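# Unplug the clipped cord from the power strip

## Task

Pull out the plug whose cord is retained by the wire clip on the power strip, and move the plug so it sits free of that clip; at the end, neither gripper may be holding any other loose object.

## Robot and tools

Robot: two arms, left_arm and right_arm, each with a two-finger parallel gripper and a wrist camera. Scene frame: origin at table-top height midway between the nominal bases, +x out over the table, +z up, left_arm on the +y side (arm names do not match image sides). Actual bases: left_arm at (+0.017, +0.352, +0.047) m, right_arm at (+0.010, -0.372, +0.017) m, each turned only slightly about z. Each arm reports its hand pose and targets in its own base frame. Fixed cameras and the table use the scene frame. Offsets in commands use the axes of that arm's current Hand target. On the gripper, fingers point along +z and close along y; end_effector_position is the spot between the pads, roughly 1 cm short of the tips.

Command rows: every motion call uses rows of 14 numbers, each in [-1, 1], covering both arms even if one stays still: left_arm dx, dy, dz, rx, ry, rz, opening, then right_arm the same seven. The six pose numbers are an offset, not a pose, measured from that arm's Hand target as it stood when the action or move began, along the Hand target's own axes. Scale: 1.0 equals 0.6 m for dx, dy, dz and 180 degrees for rotation; rx, ry, rz form one rotation vector. Opening is absolute: +1 fully open (0.094 m), -1 closed. Sending six zeros re-requests the current Hand target. A zero opening is a real command (half open), so repeat the gripper's present value to keep it unchanged.

execute_actions(actions, cameras): actions is a list of actions; each action is a list of up to 15 rows, one row per 1/30 s step; a short action repeats its final row. All rows in an action count from the same start pose, not from the row before; a new action counts from the new Hand target, so repeating an offset moves further. An empty actions list returns state plus all camera images. cameras: list of names, ["all"], [] or null.

move(target, speed, blend, opening_speed, grip_force, blocking, cameras): target is one 14-number row or a list of up to 15 rows; every row is an offset from the same starting Hand targets. Grippers travel straight lines, all finishing together, at least 0.5 s and cut off at 10 s. speed: m/s per arm path, 0.002 to 2.9, default 0.25 (turning up to twice that in rad/s); one value or one per target. blend: metres of corner rounding for a list, default 0 meaning stop at each target. opening_speed: rate of opening change on the -1..+1 scale per second, at least 0.2; use it to close gently on fragile things. grip_force: newtons per pad, 10 to 50, one value or one per arm; it persists, and lower values close slowly. blocking=false returns early while the move continues. A first target's new opening is sent at start; later targets' openings are applied on arrival after everything rests. Moves do not avoid obstacles or the other arm. Faster moves lag and overshoot more and hit harder; targets placed beyond a contact press harder. Do not route a path close to an arm's own base; go around it.

wait(seconds 0 to 10, cameras): lets time pass holding commands; a running move continues. stop(cameras): brakes a running move. zoom_image(camera, region [x0, y0, x1, y1] in pixels, at most 504 by 504): closer look at the newest image of cam_head_left, cam_head_right, cam_high, cam_low, cam_left_wrist or cam_right_wrist. read_manual(section "licences"): licence text only. finished_scene(scene): the current scene's number; ends the scene irreversibly, so make no further calls in that reply.

Results: each arm's end_effector_position (m) and end_effector_quat_wxyz in its base frame, Hand target (last commanded pose after clipping, the reference for the next offsets), Joint positions (last value is finger opening in metres), joint torques, Tool commands, grip_measured (opening on the -1..+1 scale) and sometimes step-by-step positions. A missing Joint velocities line means all are near zero. Move results add a move: line: done (within 10 mm and 2 degrees), off_target, moving, held or fault, plus limits such as paced (pose clipped) or held (steps withheld). Friction and weight can leave a gripper a few centimetres off target with no contact; the next command, even all zeros, asks again, and you can add the remaining gap as an offset. Orientation requests are clipped to 40 degrees from the present orientation per step. Torques include gravity, have per-unit offsets, and joints 1 to 3 wrap at ±28 N m.

Gripping: grip_measured tracks the command down to contact and beyond, so it does not show touch. Squeezing a hard part reads slightly under its width; release by commanding well above grip_measured.

Cameras: cam_head_left, cam_head_right, cam_high (fixed, scene frame), cam_left_wrist, cam_right_wrist (fisheye, arm frame), all 672x504; calibrations can be off by a few millimetres or degrees.

Avoid: dropping or flinging parts, releasing moving parts, fast impacts or hard pressing on fixed or heavy items, anything leaving the table, grippers or wrist cameras meeting each other, strain on a wrist camera cable, and motor overheating from long stretched holds or pushing at unreachable poses (MOTOR HOT warns; a fault folds that arm away). Loose objects may occasionally be nudged by outside pushes.

Each tool is called after ">>>" by a JSON object that holds its "fn" and its "kwargs".

## Session

>>> {"fn": "execute_actions", "kwargs": {"actions": []}}

Scene clock: 0.00 s.
left_arm: end_effector_position=(+0.3391, +0.1034, +0.1577) grip_measured=+1.000 end_effector_quat_wxyz=(+0.414, -0.371, +0.831, -0.002) | right_arm: end_effector_position=(+0.3548, -0.0111, +0.2097) grip_measured=+1.000 end_effector_quat_wxyz=(+0.534, +0.276, +0.799, -0.003)
Joint positions: left_arm=[0.218 1.177 0.78 -0.331 -0.149 -0.556 0.094] | right_arm=[0.205 1.072 0.717 -0.153 0.485 0.582 0.094]
Joint velocities: within noise
Joint torques (N m): no reading
Heat: left arm: 37 °C; right arm: 36 °C.
Hand target: left_arm +0.3426, +0.1051, +0.1689; +0.429, -0.370, +0.824, -0.002 | right_arm +0.3548, -0.0122, +0.2165; +0.540, +0.278, +0.794, -0.003
Tool commands: left_gripper/opening=+1.0 right_gripper/opening=+1.0

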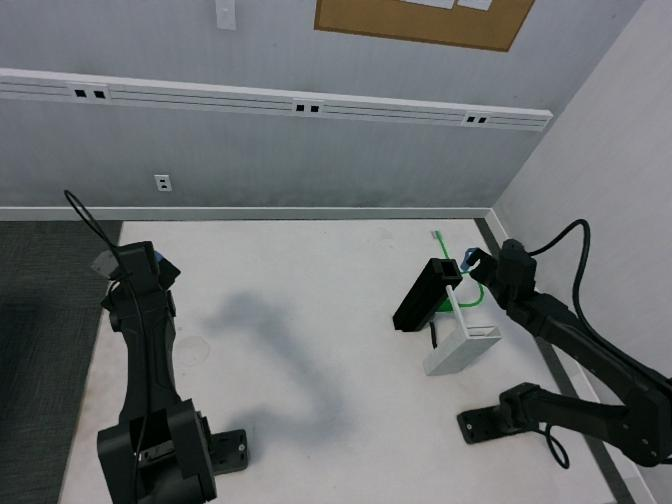

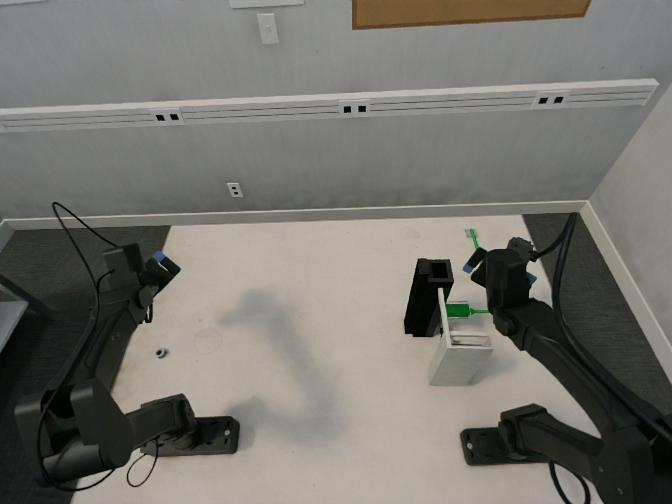

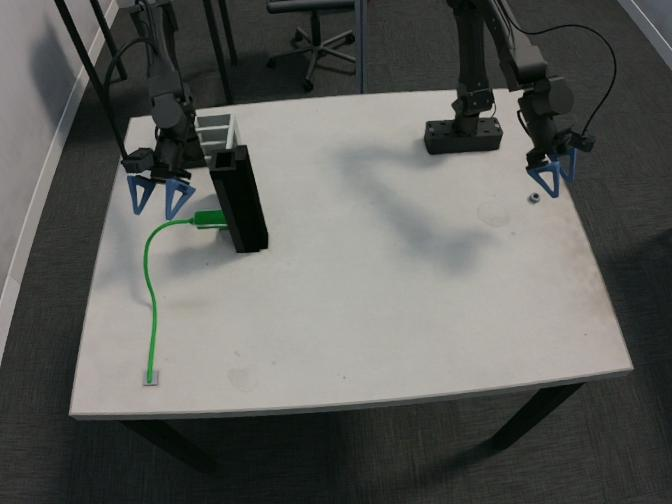

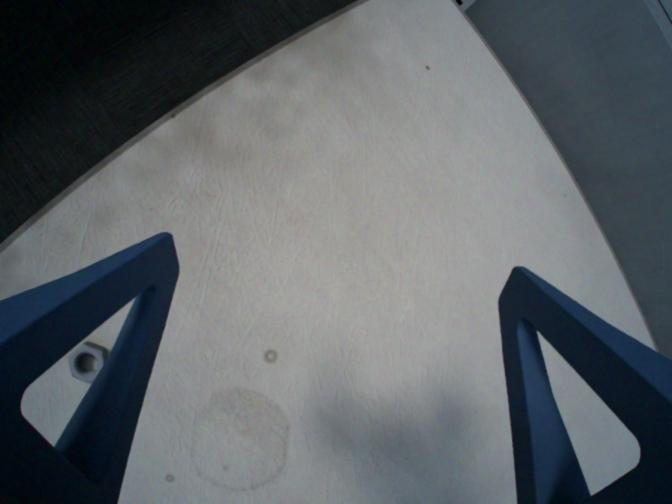

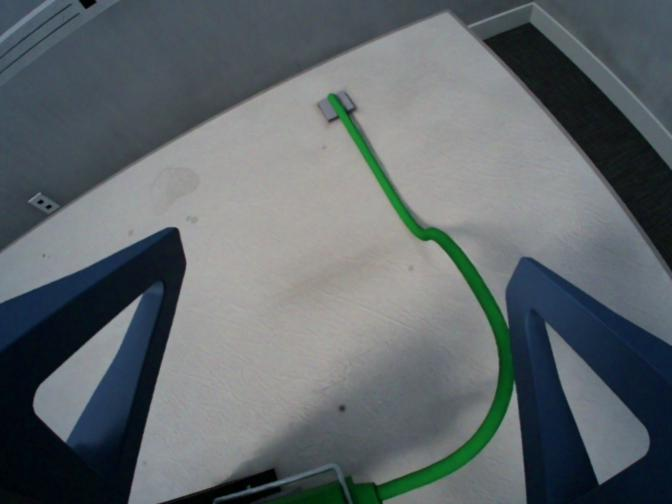

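>>> {"fn": "zoom_image", "kwargs": {"camera": "cam_head_right", "region": [380, 200, 560, 400]}}

>>> {"fn": "zoom_image", "kwargs": {"camera": "cam_high", "region": [120, 100, 300, 270]}}

>>> {"fn": "zoom_image", "kwargs": {"camera": "cam_head_left", "region": [380, 200, 560, 400]}}

>>> {"fn": "zoom_image", "kwargs": {"camera": "cam_right_wrist", "region": [140, 340, 540, 504]}}

Scaled by 2.520 from the camera's 672x504 image, which has a finer 960x720 frame.

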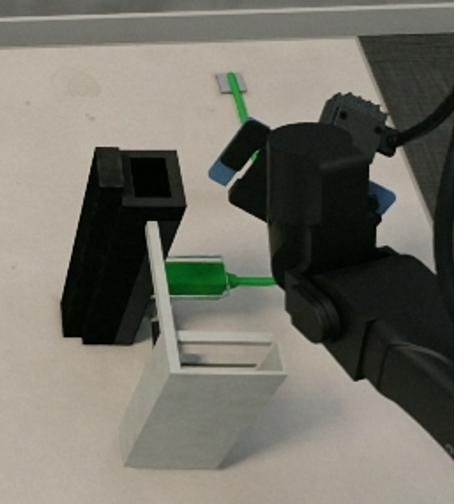

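Scaled by 2.800 from the camera's 672x504 image, which has a finer 960x720 frame.

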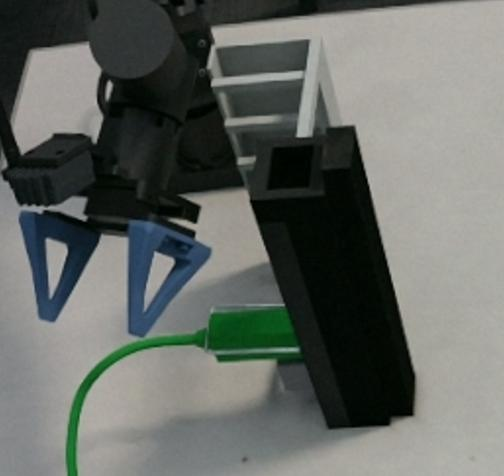

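Scaled by 2.520 from the camera's 672x504 image, which has a finer 960x720 frame.

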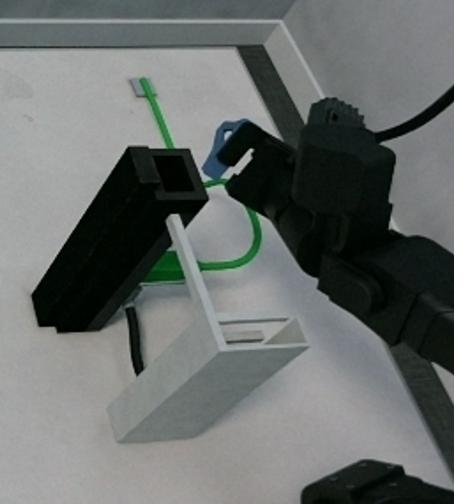

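Scaled by 1.260 from the camera's 672x504 image, which has a finer 960x720 frame.

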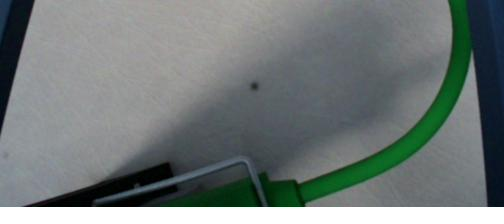

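>>> {"fn": "move", "kwargs": {"target": [0, 0, 0, 0, 0, 0, 1, -0.0283, 0.0153, -0.0648, -0.0492, 0.2078, -0.1760, 1], "speed": 0.15, "cameras": ["all"]}}

Scene clock: 125.03 s.
left_arm: end_effector_position=(+0.3391, +0.1034, +0.1577) grip_measured=+1.000 end_effector_quat_wxyz=(+0.414, -0.371, +0.831, -0.002) | right_arm: end_effector_position=(+0.3265, +0.0011, +0.2421) grip_measured=+1.000 end_effector_quat_wxyz=(+0.251, +0.000, +0.968, -0.002)
Joint positions: left_arm=[0.218 1.177 0.78 -0.331 -0.149 -0.556 0.094] | right_arm=[0.003 1.368 1.467 -1.162 0.005 0.001 0.094]
Joint torques (N m): left_arm=[0.05 -3.11 7.5 1.43 -0.14 0.02] | right_arm=[-0.59 -4.34 10.84 1.23 -0.06 -0.09]
Heat: left arm: 40 °C; right arm: 40 °C.
Hand target: left_arm +0.3426, +0.1051, +0.1689; +0.429, -0.370, +0.824, -0.002 | right_arm +0.3300, -0.0001, +0.2498; +0.258, +0.000, +0.966, +0.000
Off the commanded pose: left_arm 0.012 m, 2 deg | right_arm 0.009 m, 1 deg.
move: off_target (left_arm)
camera_calibration:
cam_right_wrist: T_world_to_cam=[[0.0819082, -0.996634, 0.0035374, -0.0242271], [-0.977526, -0.0796451, 0.195193, 0.2805], [-0.194254, -0.0194458, -0.980759, 0.40315], [0, 0, 0, 1]] pos_world=[0.354494, 0.00603451, 0.340727]

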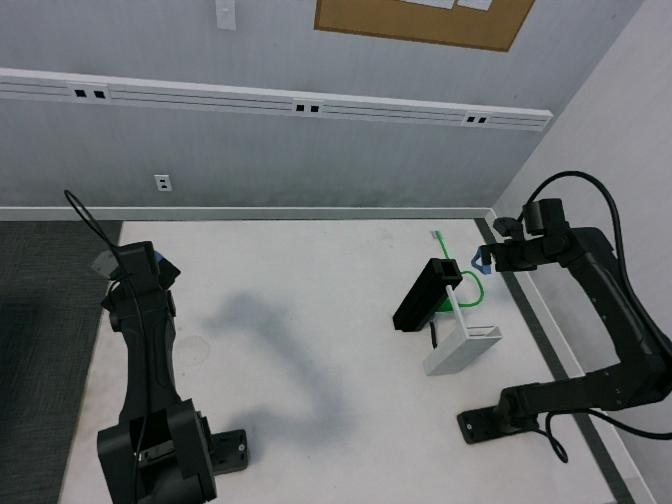

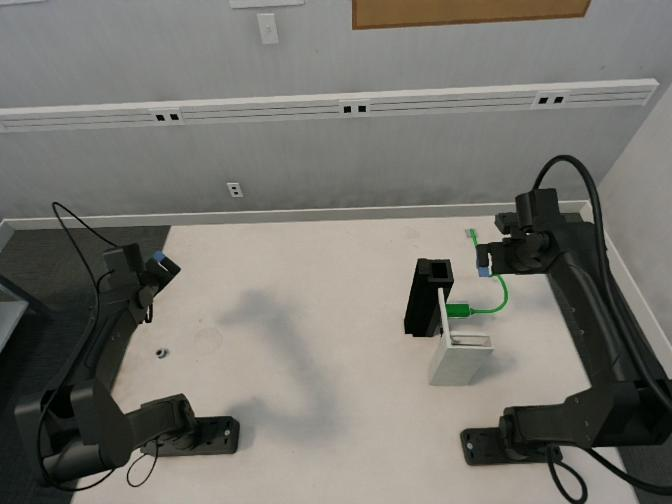

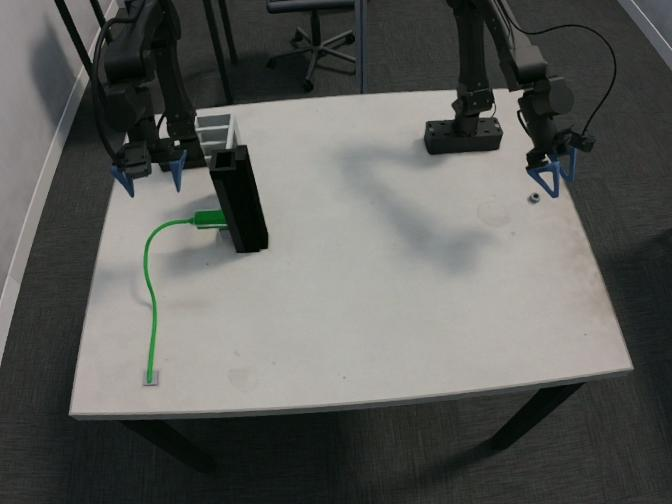

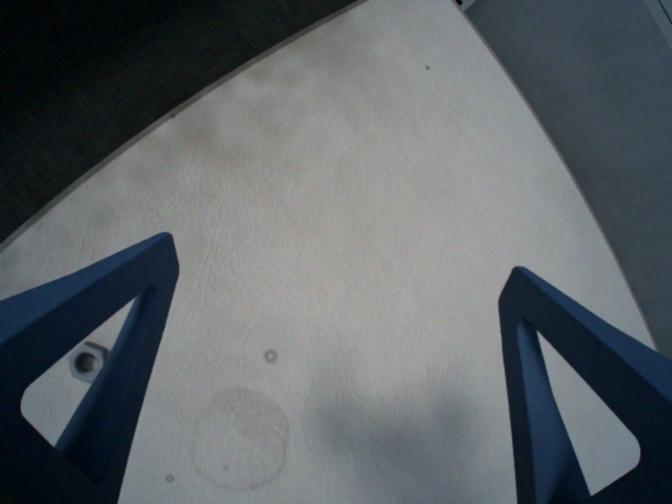

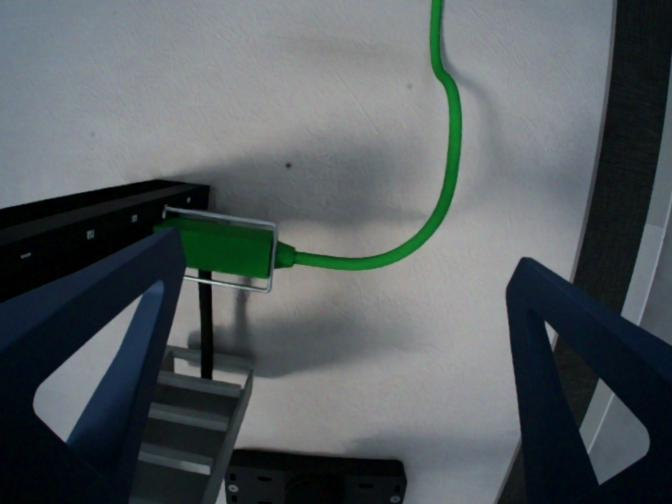

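>>> {"fn": "zoom_image", "kwargs": {"camera": "cam_head_right", "region": [390, 220, 540, 400]}}

>>> {"fn": "zoom_image", "kwargs": {"camera": "cam_head_left", "region": [380, 220, 530, 400]}}

>>> {"fn": "zoom_image", "kwargs": {"camera": "cam_high", "region": [130, 100, 290, 270]}}

>>> {"fn": "zoom_image", "kwargs": {"camera": "cam_right_wrist", "region": [0, 150, 420, 504]}}

Scaled by 2.800 from the camera's 672x504 image, which has a finer 960x720 frame.

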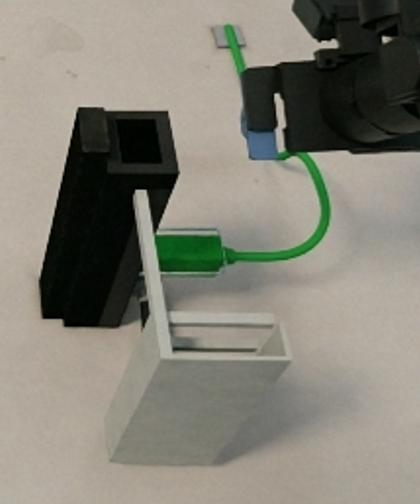

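Scaled by 2.800 from the camera's 672x504 image, which has a finer 960x720 frame.

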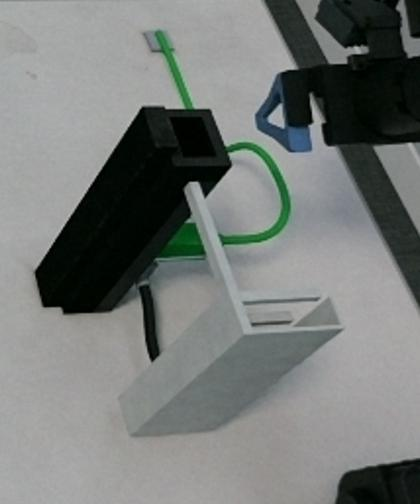

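Scaled by 2.965 from the camera's 672x504 image, which has a finer 960x720 frame.

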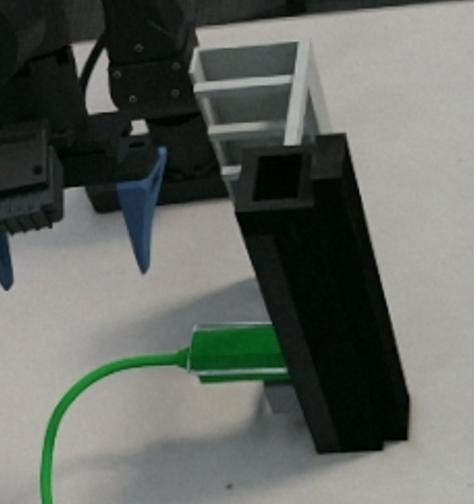

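Scaled by 1.200 from the camera's 672x504 image, which has a finer 960x720 frame.

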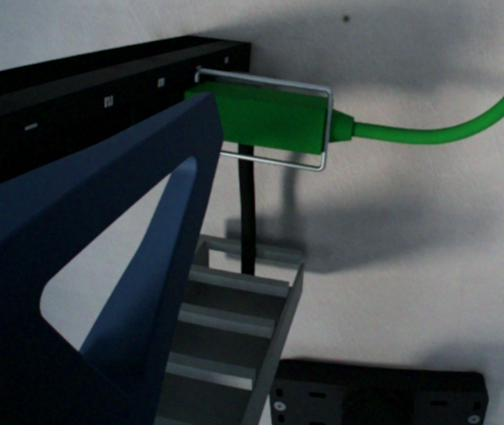

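>>> {"fn": "move", "kwargs": {"target": [0, 0, 0, 0, 0, 0, 1, 0.0378, -0.0033, 0.1321, 0.0799, 0.1536, 0.2983, 1], "speed": 0.15, "cameras": ["cam_right_wrist"]}}

Scene clock: 254.57 s.
left_arm: end_effector_position=(+0.3391, +0.1034, +0.1577) grip_measured=+1.000 end_effector_quat_wxyz=(+0.414, -0.371, +0.831, -0.002) | right_arm: end_effector_position=(+0.3467, +0.0003, +0.1679) grip_measured=+1.000 end_effector_quat_wxyz=(-0.001, +0.455, +0.890, +0.000)
Joint positions: left_arm=[0.218 1.177 0.78 -0.331 -0.149 -0.556 0.094] | right_arm=[-0.002 1.877 1.829 -1.524 0 0.943 0.094]
Joint torques (N m): left_arm=[0.06 -3.02 7.58 1.41 -0.14 0.01] | right_arm=[-0.55 -8.27 9.73 0.23 0.02 0.02]
Heat: left arm: 41 °C; right arm: 43 °C.
Hand target: left_arm +0.3426, +0.1051, +0.1689; +0.429, -0.370, +0.824, -0.002 | right_arm +0.3499, -0.0021, +0.1699; +0.000, +0.462, +0.887, +0.000
Off the commanded pose: left_arm 0.012 m, 2 deg | right_arm 0.004 m, 1 deg.
move: off_target (left_arm)
camera_calibration:
cam_right_wrist: T_world_to_cam=[[-0.766189, -0.641408, -0.0393718, 0.274791], [-0.509255, 0.568676, 0.645962, 0.0765291], [-0.391935, 0.514979, -0.762354, 0.366045], [0, 0, 0, 1]] pos_world=[0.39298, -0.0557731, 0.24044]
Images, in order (width x height): cam_right_wrist 672x504.

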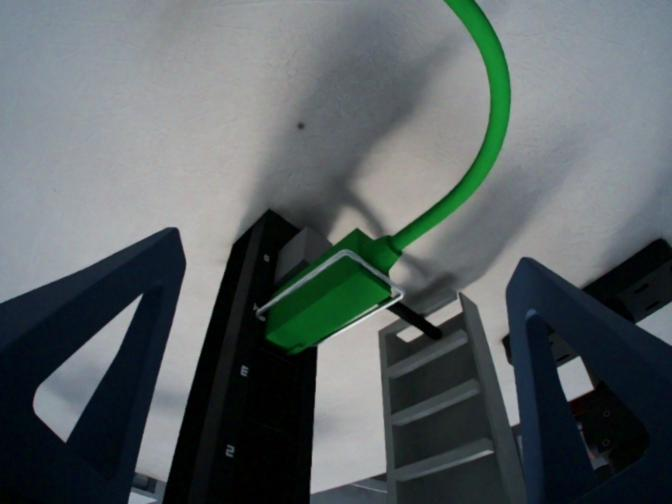

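>>> {"fn": "zoom_image", "kwargs": {"camera": "cam_right_wrist", "region": [220, 190, 450, 380]}}

>>> {"fn": "zoom_image", "kwargs": {"camera": "cam_right_wrist", "region": [150, 190, 600, 504]}}

Scaled by 2.191 from the camera's 672x504 image, which has a finer 960x720 frame.

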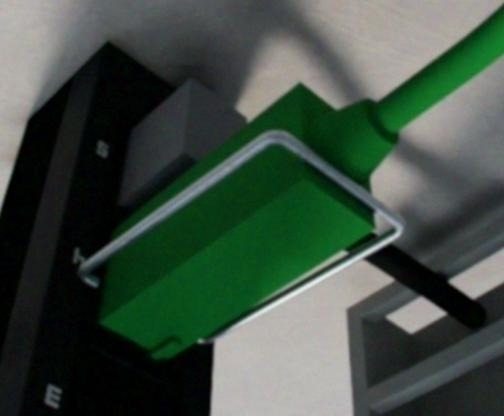

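Scaled by 1.120 from the camera's 672x504 image, which has a finer 960x720 frame.

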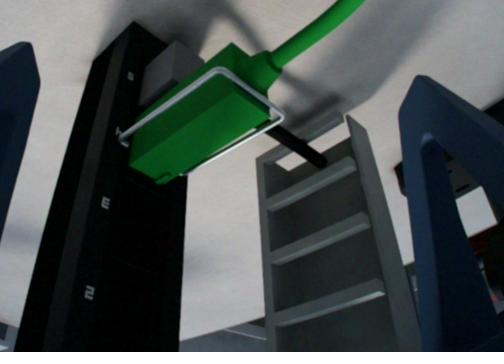

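>>> {"fn": "move", "kwargs": {"target": [0, 0, 0, 0, 0, 0, 1, -0.0532, -0.1795, -0.0002, -0.2168, -0.1820, -0.5236, -0.95], "speed": 0.15, "cameras": ["cam_right_wrist", "cam_head_right"]}}

Scene clock: 602.17 s.
left_arm: end_effector_position=(+0.3391, +0.1034, +0.1577) grip_measured=+1.000 end_effector_quat_wxyz=(+0.414, -0.371, +0.831, -0.002) | right_arm: end_effector_position=(+0.2754, -0.0894, +0.1620) grip_measured=-0.948 end_effector_quat_wxyz=(+0.339, -0.354, +0.860, +0.142)
Joint positions: left_arm=[0.218 1.177 0.78 -0.331 -0.149 -0.556 0.094] | right_arm=[-0.757 1.515 1.203 -1.235 -0.752 -1.53 0.002]
Joint torques (N m): left_arm=[0.03 -3.04 7.51 1.42 -0.14 0.01] | right_arm=[-0.49 -5.08 9.94 0.28 -0.67 -0.12]
Heat: left arm: 42 °C; right arm: 44 °C.
Hand target: left_arm +0.3426, +0.1051, +0.1689; +0.429, -0.370, +0.824, -0.002 | right_arm +0.2801, -0.0901, +0.1702; +0.353, -0.354, +0.854, +0.146
Off the commanded pose: left_arm 0.012 m, 2 deg | right_arm 0.009 m, 2 deg.
move: off_target (left_arm)
camera_calibration:
cam_right_wrist: T_world_to_cam=[[0.760148, -0.649576, 0.015026, -0.26755], [-0.648362, -0.759833, -0.0477484, 0.126856], [0.0424334, 0.0265536, -0.998746, 0.254791], [0, 0, 0, 1]] pos_world=[0.274815, -0.0841706, 0.264549]
Images, in order (width x height): cam_head_right 672x504, cam_right_wrist 672x504.

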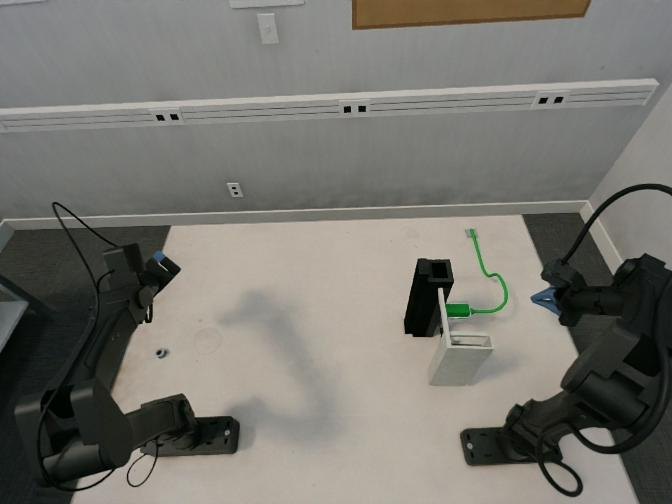

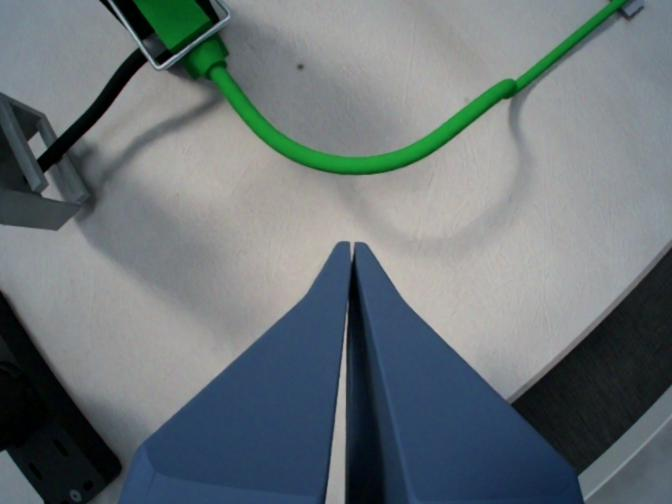

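>>> {"fn": "move", "kwargs": {"target": [0, 0, 0, 0, 0, 0, 1, 0.0205, 0.1320, 0.1045, -0.0884, -0.0831, -0.0677, -0.95], "speed": 0.12, "cameras": ["cam_right_wrist"]}}

Scene clock: 618.27 s.
left_arm: end_effector_position=(+0.3391, +0.1034, +0.1577) grip_measured=+1.000 end_effector_quat_wxyz=(+0.414, -0.371, +0.831, -0.002) | right_arm: end_effector_position=(+0.2490, -0.0151, +0.1147) grip_measured=-0.948 end_effector_quat_wxyz=(+0.411, -0.474, +0.736, +0.254)
Joint positions: left_arm=[0.218 1.177 0.78 -0.331 -0.149 -0.556 0.094] | right_arm=[-0.699 1.631 0.957 -1.275 -0.96 -2.043 0.002]
Joint torques (N m): left_arm=[0.1 -3.02 7.51 1.42 -0.14 0.02] | right_arm=[0.5 -5.14 5.23 -0.44 -0.72 -0.11]
Heat: left arm: 42 °C; right arm: 45 °C.
Hand target: left_arm +0.3426, +0.1051, +0.1689; +0.429, -0.370, +0.824, -0.002 | right_arm +0.2492, -0.0088, +0.1171; +0.422, -0.465, +0.730, +0.269
Off the commanded pose: left_arm 0.012 m, 2 deg | right_arm 0.007 m, 2 deg.
move: off_target (left_arm)
camera_calibration:
cam_right_wrist: T_world_to_cam=[[0.933563, -0.354059, 0.0557018, -0.24191], [-0.322993, -0.898444, -0.297445, 0.109625], [0.155358, 0.259692, -0.953113, 0.176845], [0, 0, 0, 1]] pos_world=[0.233772, -0.033084, 0.214636]
Images, in order (width x height): cam_right_wrist 672x504.

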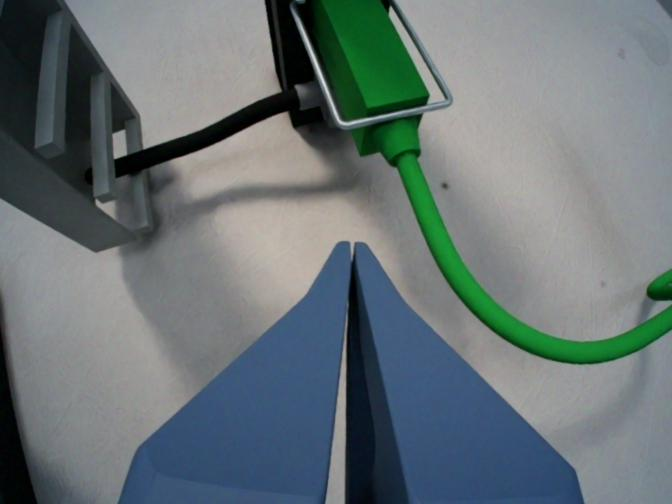

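>>> {"fn": "zoom_image", "kwargs": {"camera": "cam_right_wrist", "region": [260, 0, 480, 200]}}

Scaled by 2.291 from the camera's 672x504 image, which has a finer 960x720 frame.

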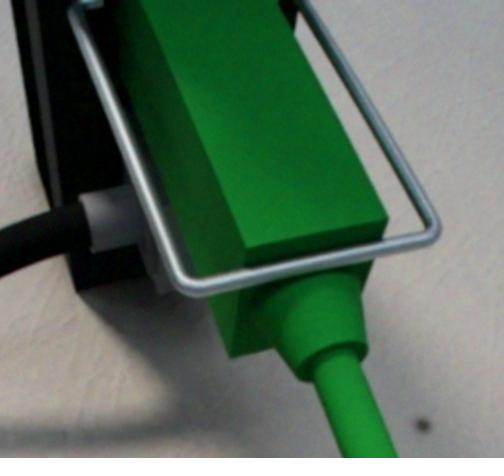

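>>> {"fn": "move", "kwargs": {"target": [[0, 0, 0, 0, 0, 0, 1, 0.0173, 0.0057, 0.0774, 0, 0, 0, -1], [0, 0, 0, 0, 0, 0, 1, -0.0024, 0.0085, 0.1049, 0, 0, 0, -1]], "speed": [0.08, 0.04], "cameras": ["cam_right_wrist"]}}

Scene clock: 678.03 s.
left_arm: end_effector_position=(+0.3391, +0.1034, +0.1577) grip_measured=+1.000 end_effector_quat_wxyz=(+0.414, -0.371, +0.831, -0.002) | right_arm: end_effector_position=(+0.2673, +0.0382, +0.0789) grip_measured=-0.987 end_effector_quat_wxyz=(+0.405, -0.464, +0.741, +0.268)
Joint positions: left_arm=[0.218 1.177 0.78 -0.331 -0.149 -0.556 0.094] | right_arm=[-0.465 1.577 0.755 -0.813 -1.013 -1.62 0.001]
Joint torques (N m): left_arm=[0.09 -3.04 7.53 1.42 -0.13 0.03] | right_arm=[0.57 -7.5 5.11 0.32 -0.79 -0.05]
Heat: left arm: 43 °C; right arm: 41 °C.
Hand target: left_arm +0.3426, +0.1051, +0.1689; +0.429, -0.370, +0.824, -0.002 | right_arm +0.2679, +0.0434, +0.0869; +0.422, -0.465, +0.730, +0.269
Off the commanded pose: left_arm 0.012 m, 2 deg | right_arm 0.010 m, 2 deg.
move: off_target (left_arm)
camera_calibration:
cam_right_wrist: T_world_to_cam=[[0.933104, -0.359162, 0.0178622, -0.234776], [-0.336904, -0.890489, -0.305817, 0.156731], [0.125744, 0.279341, -0.951923, 0.133087], [0, 0, 0, 1]] pos_world=[0.25514, 0.0180681, 0.178813]
Images, in order (width x height): cam_right_wrist 672x504.

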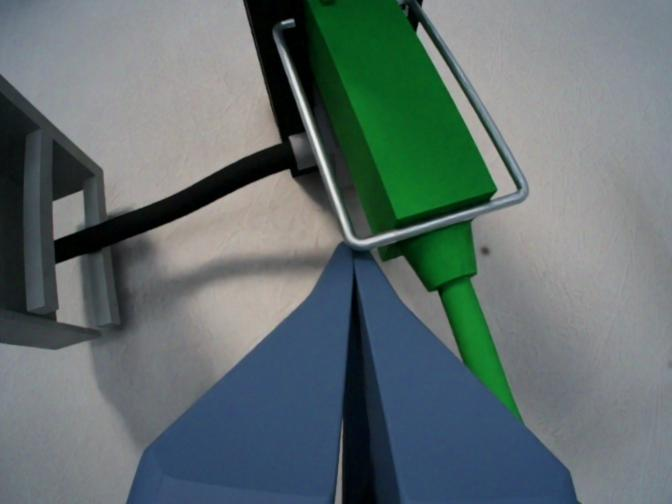

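>>> {"fn": "zoom_image", "kwargs": {"camera": "cam_right_wrist", "region": [260, 160, 460, 320]}}

Scaled by 2.520 from the camera's 672x504 image, which has a finer 960x720 frame.

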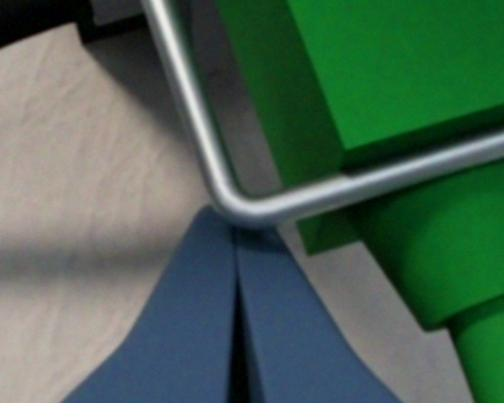

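>>> {"fn": "move", "kwargs": {"target": [[0, 0, 0, 0, 0, 0, 1, -0.0027, 0.0043, 0.0046, 0, 0, 0, -1], [0, 0, 0, 0, 0, 0, 1, -0.0393, 0.0074, -0.0090, 0, 0, 0, -1], [0, 0, 0, 0, 0, 0, 1, -0.0824, 0.0167, -0.0109, 0, 0, 0, -1]], "speed": 0.04, "blend": [0, 0.005, 0], "cameras": ["cam_right_wrist"]}}

Scene clock: 704.13 s.
left_arm: end_effector_position=(+0.3391, +0.1034, +0.1577) grip_measured=+1.000 end_effector_quat_wxyz=(+0.414, -0.371, +0.831, -0.002) | right_arm: end_effector_position=(+0.2631, +0.0614, +0.1179) grip_measured=-0.987 end_effector_quat_wxyz=(+0.404, -0.461, +0.743, +0.269)
Joint positions: left_arm=[0.218 1.177 0.78 -0.331 -0.149 -0.556 0.094] | right_arm=[-0.377 1.4 0.771 -0.86 -1.012 -1.443 0.001]
Joint torques (N m): left_arm=[0.08 -3.07 7.49 1.43 -0.14 0.02] | right_arm=[0.55 -6.19 9.29 0.37 -0.78 -0.03]
Heat: left arm: 43 °C; right arm: 41 °C.
Hand target: left_arm +0.3426, +0.1051, +0.1689; +0.429, -0.370, +0.824, -0.002 | right_arm +0.2670, +0.0648, +0.1331; +0.422, -0.465, +0.730, +0.269
Off the commanded pose: left_arm 0.012 m, 2 deg | right_arm 0.016 m, 3 deg.
move: off_target (left_arm, right_arm)
camera_calibration:
cam_right_wrist: T_world_to_cam=[[0.931185, -0.364346, 0.0121296, -0.221732], [-0.343453, -0.88797, -0.305859, 0.189438], [0.122209, 0.280646, -0.951999, 0.16521], [0, 0, 0, 1]] pos_world=[0.251346, 0.0410627, 0.21791]
Images, in order (width x height): cam_right_wrist 672x504.

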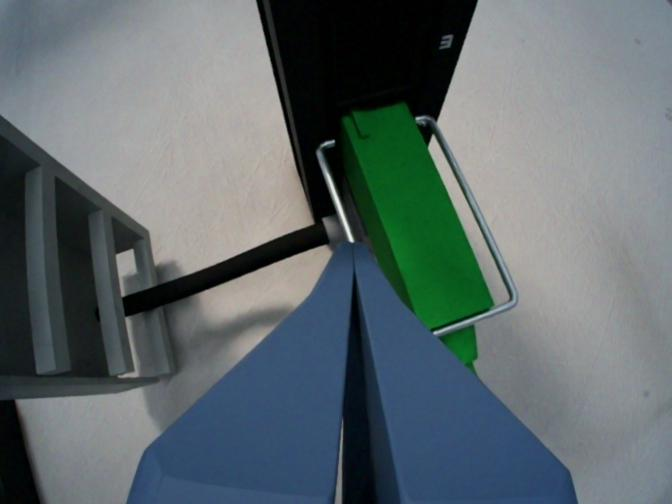

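>>> {"fn": "zoom_image", "kwargs": {"camera": "cam_right_wrist", "region": [270, 90, 540, 380]}}

Scaled by 1.738 from the camera's 672x504 image, which has a finer 960x720 frame.

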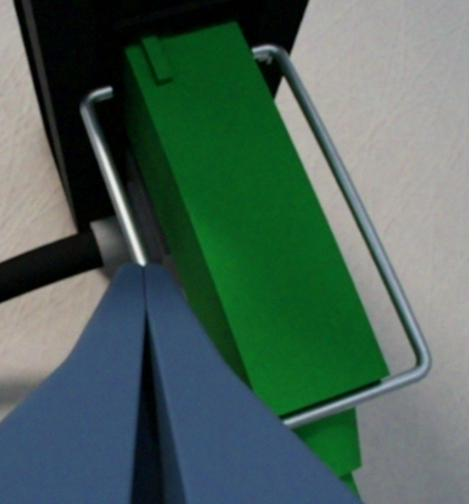

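>>> {"fn": "execute_actions", "kwargs": {"actions": [], "cameras": ["cam_right_wrist"]}}

Scene clock: 778.83 s.
left_arm: end_effector_position=(+0.3391, +0.1034, +0.1577) grip_measured=+1.000 end_effector_quat_wxyz=(+0.414, -0.371, +0.831, -0.002) | right_arm: end_effector_position=(+0.2631, +0.0614, +0.1179) grip_measured=-0.987 end_effector_quat_wxyz=(+0.404, -0.461, +0.743, +0.269)
Joint positions: left_arm=[0.218 1.177 0.78 -0.331 -0.149 -0.556 0.094] | right_arm=[-0.377 1.4 0.771 -0.86 -1.012 -1.442 0.001]
Joint velocities: within noise
Joint torques (N m): left_arm=[0.08 -3.1 7.51 1.42 -0.13 0.02] | right_arm=[0.51 -6.19 9.31 0.38 -0.78 -0.05]
Heat: left arm: 43 °C; right arm: 44 °C.
Hand target: left_arm +0.3426, +0.1051, +0.1689; +0.429, -0.370, +0.824, -0.002 | right_arm +0.2670, +0.0648, +0.1331; +0.422, -0.465, +0.730, +0.269
Tool commands: left_gripper/opening=+1.0 right_gripper/opening=-1.0
Off the commanded pose: left_arm 0.012 m, 2 deg | right_arm 0.016 m, 3 deg.
camera_calibration:
cam_right_wrist: T_world_to_cam=[[0.931134, -0.364484, 0.0118515, -0.221653], [-0.343661, -0.887883, -0.305879, 0.189491], [0.122011, 0.280741, -0.951997, 0.165255], [0, 0, 0, 1]] pos_world=[0.251347, 0.0410624, 0.21791]
Images, in order (width x height): cam_right_wrist 672x504.

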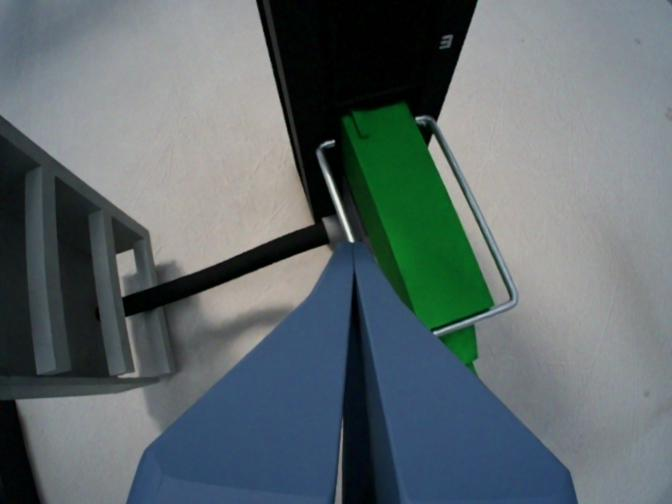

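>>> {"fn": "move", "kwargs": {"target": [[0,0,0,0,0,0,1,0.0088,0.0028,-0.1383,0,0,0,-1],[0,0,0,0,0,0,1,-0.0445,-0.0492,-0.1793,0.1884,0.2957,0.3263,-1],[0,0,0,0,0,0,1,-0.0802,-0.0668,-0.0842,0.4373,0.0969,0.7574,0.5]], "blend": [0.02,0.02,0], "speed": 0.3, "cameras": ["cam_right_wrist"]}}

Scene clock: 984.73 s.
left_arm: end_effector_position=(+0.3391, +0.1034, +0.1577) grip_measured=+1.000 end_effector_quat_wxyz=(+0.414, -0.371, +0.831, -0.002) | right_arm: end_effector_position=(+0.2910, +0.0295, +0.1963) grip_measured=+0.498 end_effector_quat_wxyz=(+0.008, +0.707, +0.707, +0.019)
Joint positions: left_arm=[0.218 1.177 0.78 -0.331 -0.149 -0.556 0.094] | right_arm=[0.09 1.643 1.662 -1.551 -0.012 1.661 0.07]
Joint torques (N m): left_arm=[0.1 -3.07 7.57 1.42 -0.13 0.01] | right_arm=[0.49 -6.11 9.68 0.34 0.09 0]
Heat: left arm: 43 °C; right arm: 45 °C.
Hand target: left_arm +0.3426, +0.1051, +0.1689; +0.429, -0.370, +0.824, -0.002 | right_arm +0.2949, +0.0299, +0.1999; -0.001, +0.707, +0.707, +0.001
Off the commanded pose: left_arm 0.012 m, 2 deg | right_arm 0.005 m, 2 deg.
joint sent to its limit (right arm) — joint 4 (wrist pitch), lower limit. The joint targets are off in orientation, not in position.
move: off_target (left_arm)
camera_calibration:
cam_right_wrist: T_world_to_cam=[[-0.994286, -0.0709932, -0.0797167, 0.309307], [-0.105909, 0.749435, 0.653552, -0.111037], [0.0133448, 0.65826, -0.752672, 0.226622], [0, 0, 0, 1]] pos_world=[0.292756, -0.0440028, 0.267797]
Images, in order (width x height): cam_right_wrist 672x504.

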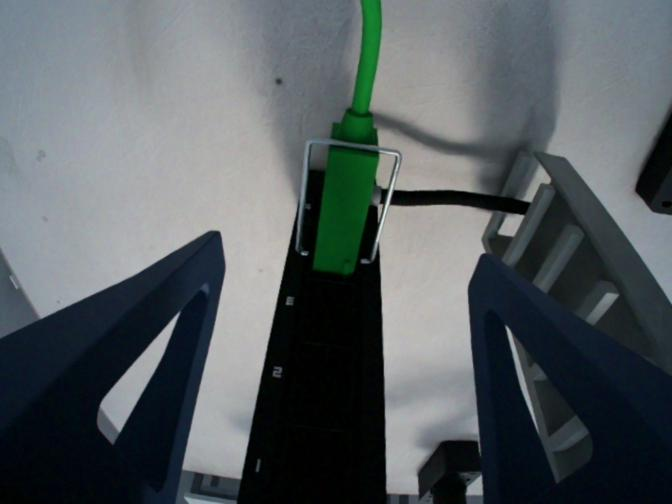

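>>> {"fn": "zoom_image", "kwargs": {"camera": "cam_right_wrist", "region": [240, 90, 460, 300]}}

Scaled by 2.291 from the camera's 672x504 image, which has a finer 960x720 frame.

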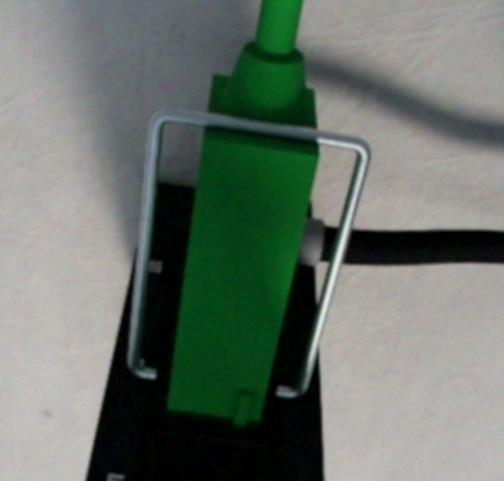

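>>> {"fn": "move", "kwargs": {"target": [0,0,0,0,0,0,1,0.0175,0.0010,0.1022,-0.0030,0.1389,0.0137,0.5], "speed": 0.2, "cameras": ["cam_right_wrist"]}}

Scene clock: 1067.57 s.
left_arm: end_effector_position=(+0.3391, +0.1034, +0.1577) grip_measured=+1.000 end_effector_quat_wxyz=(+0.414, -0.371, +0.831, -0.002) | right_arm: end_effector_position=(+0.2962, +0.0402, +0.1429) grip_measured=+0.498 end_effector_quat_wxyz=(-0.143, +0.705, +0.677, +0.157)
Joint positions: left_arm=[0.218 1.177 0.78 -0.331 -0.149 -0.556 0.094] | right_arm=[-0.121 1.657 1.399 -1.337 -0.427 1.484 0.07]
Joint torques (N m): left_arm=[0.06 -3 7.56 1.42 -0.15 0.01] | right_arm=[-0.34 -6.58 6.3 0.34 -0.31 -0.07]
Heat: left arm: 43 °C; right arm: 46 °C.
Hand target: left_arm +0.3426, +0.1051, +0.1689; +0.429, -0.370, +0.824, -0.002 | right_arm +0.2955, +0.0405, +0.1386; -0.150, +0.705, +0.675, +0.157
Off the commanded pose: left_arm 0.012 m, 2 deg | right_arm 0.004 m, 1 deg.
move: off_target (left_arm)
camera_calibration:
cam_right_wrist: T_world_to_cam=[[-0.996882, -0.00598923, -0.0786774, 0.309136], [-0.0737025, 0.426748, 0.901362, -0.115484], [0.0281769, 0.904351, -0.425859, 0.118446], [0, 0, 0, 1]] pos_world=[0.296323, -0.0559824, 0.178856]
Images, in order (width x height): cam_right_wrist 672x504.

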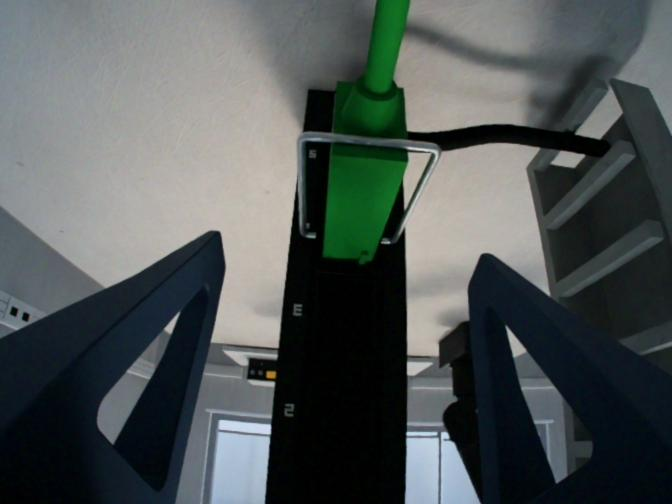

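>>> {"fn": "zoom_image", "kwargs": {"camera": "cam_right_wrist", "region": [200, 80, 500, 280]}}

Scaled by 1.680 from the camera's 672x504 image, which has a finer 960x720 frame.

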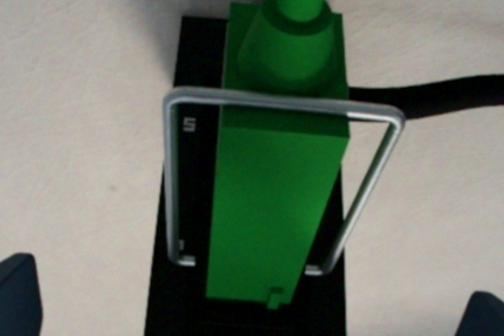

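>>> {"fn": "move", "kwargs": {"target": [0,0,0,0,0,0,1,-0.0201,-0.0081,0.0738,0,0,0,0.5], "speed": 0.15, "cameras": ["cam_right_wrist"]}}

Scene clock: 1103.77 s.
left_arm: end_effector_position=(+0.3391, +0.1034, +0.1577) grip_measured=+1.000 end_effector_quat_wxyz=(+0.414, -0.371, +0.831, -0.002) | right_arm: end_effector_position=(+0.2928, +0.0455, +0.0972) grip_measured=+0.498 end_effector_quat_wxyz=(-0.143, +0.704, +0.677, +0.159)
Joint positions: left_arm=[0.218 1.177 0.78 -0.331 -0.149 -0.556 0.094] | right_arm=[-0.106 1.657 1.216 -1.144 -0.43 1.501 0.07]
Joint torques (N m): left_arm=[0.05 -3.02 7.57 1.42 -0.12 0.02] | right_arm=[0.49 -6.6 6.24 0.37 -0.3 0.02]
Heat: left arm: 44 °C; right arm: 44 °C.
Hand target: left_arm +0.3426, +0.1051, +0.1689; +0.429, -0.370, +0.824, -0.002 | right_arm +0.2910, +0.0486, +0.0934; -0.150, +0.705, +0.675, +0.157
Off the commanded pose: left_arm 0.012 m, 2 deg | right_arm 0.005 m, 1 deg.
move: off_target (left_arm)
camera_calibration:
cam_right_wrist: T_world_to_cam=[[-0.996669, -0.00546477, -0.0813692, 0.302286], [-0.0759866, 0.42451, 0.902229, -0.076192], [0.0296116, 0.905407, -0.423512, 0.0935282], [0, 0, 0, 1]] pos_world=[0.29272, -0.0506848, 0.13295]
Images, in order (width x height): cam_right_wrist 672x504.

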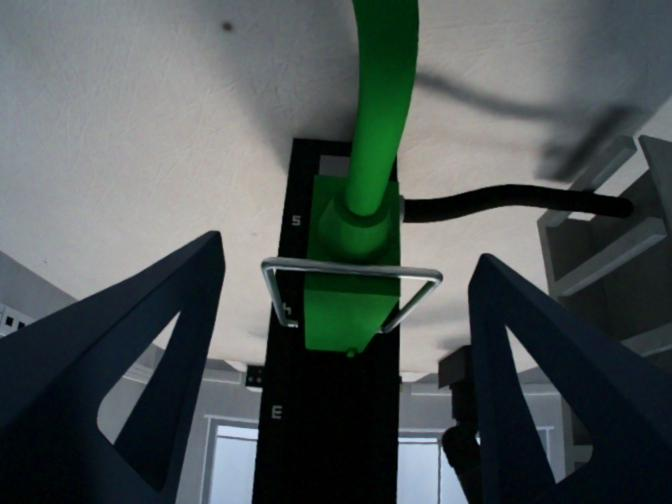

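>>> {"fn": "move", "kwargs": {"target": [0,0,0,0,0,0,1,0,0,0,0,0,0,-0.15], "speed": 0.15, "grip_force": 20, "cameras": ["cam_right_wrist"]}}

Scene clock: 1124.77 s.
left_arm: end_effector_position=(+0.3391, +0.1034, +0.1577) grip_measured=+1.000 end_effector_quat_wxyz=(+0.414, -0.371, +0.831, -0.002) | right_arm: end_effector_position=(+0.2925, +0.0456, +0.0972) grip_measured=+0.003 end_effector_quat_wxyz=(-0.143, +0.705, +0.677, +0.159)
Joint positions: left_arm=[0.218 1.177 0.78 -0.331 -0.149 -0.556 0.094] | right_arm=[-0.106 1.657 1.216 -1.145 -0.43 1.502 0.047]
Joint torques (N m): left_arm=[0.13 -3.08 7.51 1.44 -0.15 0.01] | right_arm=[0.47 -6.6 6.24 0.38 -0.29 0.01]
Heat: left arm: 44 °C; right arm: 42 °C.
Hand target: left_arm +0.3426, +0.1051, +0.1689; +0.429, -0.370, +0.824, -0.002 | right_arm +0.2910, +0.0486, +0.0934; -0.150, +0.705, +0.675, +0.157
Off the commanded pose: left_arm 0.012 m, 2 deg | right_arm 0.005 m, 1 deg.
grip_force (N): 20, 20
move: off_target (left_arm)
camera_calibration:
cam_right_wrist: T_world_to_cam=[[-0.996806, -0.00502457, -0.0796971, 0.301828], [-0.0742902, 0.424398, 0.902423, -0.0767429], [0.029289, 0.905462, -0.423416, 0.0936216], [0, 0, 0, 1]] pos_world=[0.29242, -0.0506847, 0.13295]
Images, in order (width x height): cam_right_wrist 672x504.

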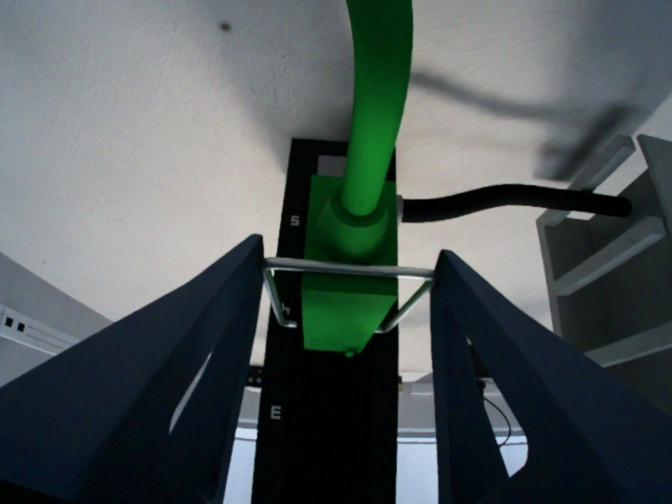

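>>> {"fn": "move", "kwargs": {"target": [[0,0,0,0,0,0,1,0.0245,0,-0.0369,0,0,0,-0.15],[0,0,0,0,0,0,1,0.0492,0,-0.0558,0,0,0,-0.15]], "blend": [0.005,0], "speed": 0.1, "cameras": ["cam_right_wrist"]}}

Scene clock: 1146.03 s.
left_arm: end_effector_position=(+0.3391, +0.1034, +0.1577) grip_measured=+1.000 end_effector_quat_wxyz=(+0.414, -0.371, +0.831, -0.002) | right_arm: end_effector_position=(+0.2918, +0.0529, +0.1211) grip_measured=+0.002 end_effector_quat_wxyz=(-0.146, +0.710, +0.675, +0.142)
Joint positions: left_arm=[0.218 1.177 0.78 -0.331 -0.149 -0.556 0.094] | right_arm=[-0.069 1.657 1.318 -1.257 -0.41 1.547 0.047]
Joint torques (N m): left_arm=[0.08 -3.03 7.51 1.42 -0.12 0] | right_arm=[0.94 -9.09 9.92 0 -0.48 0.03]
Heat: left arm: 44 °C; right arm: 42 °C.
Hand target: left_arm +0.3426, +0.1051, +0.1689; +0.429, -0.370, +0.824, -0.002 | right_arm +0.2916, +0.0611, +0.1363; -0.150, +0.705, +0.675, +0.157
Off the commanded pose: left_arm 0.012 m, 2 deg | right_arm 0.017 m, 2 deg.
grip_force (N): 20, 20
move: off_target (left_arm, right_arm)
camera_calibration:
cam_right_wrist: T_world_to_cam=[[-0.998773, -0.00232084, -0.0494668, 0.299938], [-0.0454046, 0.44166, 0.896033, -0.110081], [0.019768, 0.897179, -0.441224, 0.102518], [0, 0, 0, 1]] pos_world=[0.292545, -0.0426621, 0.158707]
Images, in order (width x height): cam_right_wrist 672x504.

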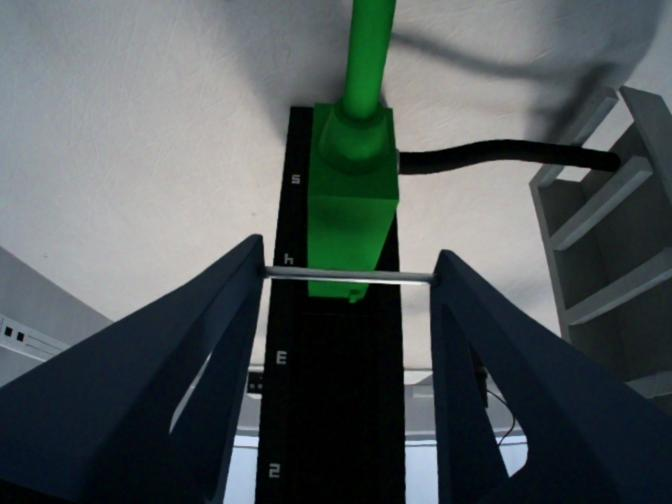

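>>> {"fn": "move", "kwargs": {"target": [[0,0,0,0,0,0,1,0.0359,0,-0.0189,0,0,0,-0.15],[0,0,0,0,0,0,1,0.0682,-0.0003,-0.0223,0,0,0,-0.15]], "blend": [0.005,0], "speed": 0.1, "cameras": ["cam_right_wrist"]}}

Scene clock: 1160.00 s.
left_arm: end_effector_position=(+0.3391, +0.1034, +0.1577) grip_measured=+1.000 end_effector_quat_wxyz=(+0.414, -0.371, +0.831, -0.002) | right_arm: end_effector_position=(+0.2928, +0.0801, +0.1520) grip_measured=+0.002 end_effector_quat_wxyz=(-0.142, +0.714, +0.672, +0.134)
Joint positions: left_arm=[0.218 1.177 0.78 -0.331 -0.149 -0.556 0.094] | right_arm=[0.035 1.647 1.434 -1.344 -0.392 1.669 0.047]
Joint torques (N m): left_arm=[0.09 -3.08 7.54 1.42 -0.15 0.02] | right_arm=[1.24 -8.84 9.25 0.28 -0.61 0.01]
Heat: left arm: 44 °C; right arm: 42 °C.
Hand target: left_arm +0.3426, +0.1051, +0.1689; +0.429, -0.370, +0.824, -0.002 | right_arm +0.2927, +0.0924, +0.1657; -0.150, +0.705, +0.675, +0.157
Off the commanded pose: left_arm 0.012 m, 2 deg | right_arm 0.018 m, 3 deg.
grip_force (N): 20, 20
move: off_target (left_arm, right_arm)
camera_calibration:
cam_right_wrist: T_world_to_cam=[[-0.999117, 0.00507031, -0.0417128, 0.300735], [-0.0347524, 0.458319, 0.888108, -0.153004], [0.0236208, 0.888773, -0.457738, 0.0937659], [0, 0, 0, 1]] pos_world=[0.292937, -0.0147368, 0.191349]
Images, in order (width x height): cam_right_wrist 672x504.

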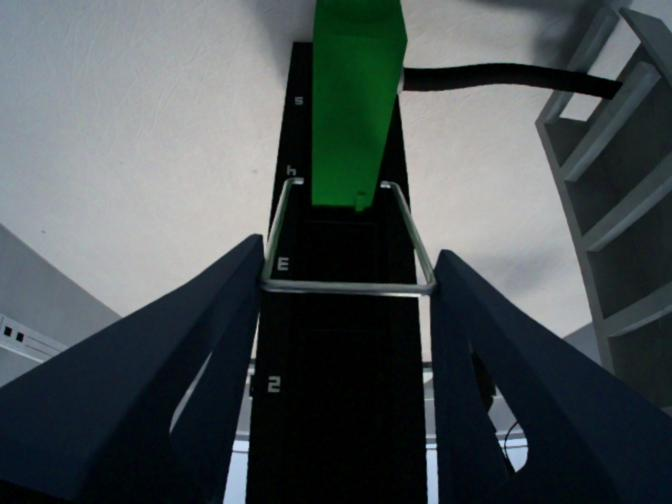

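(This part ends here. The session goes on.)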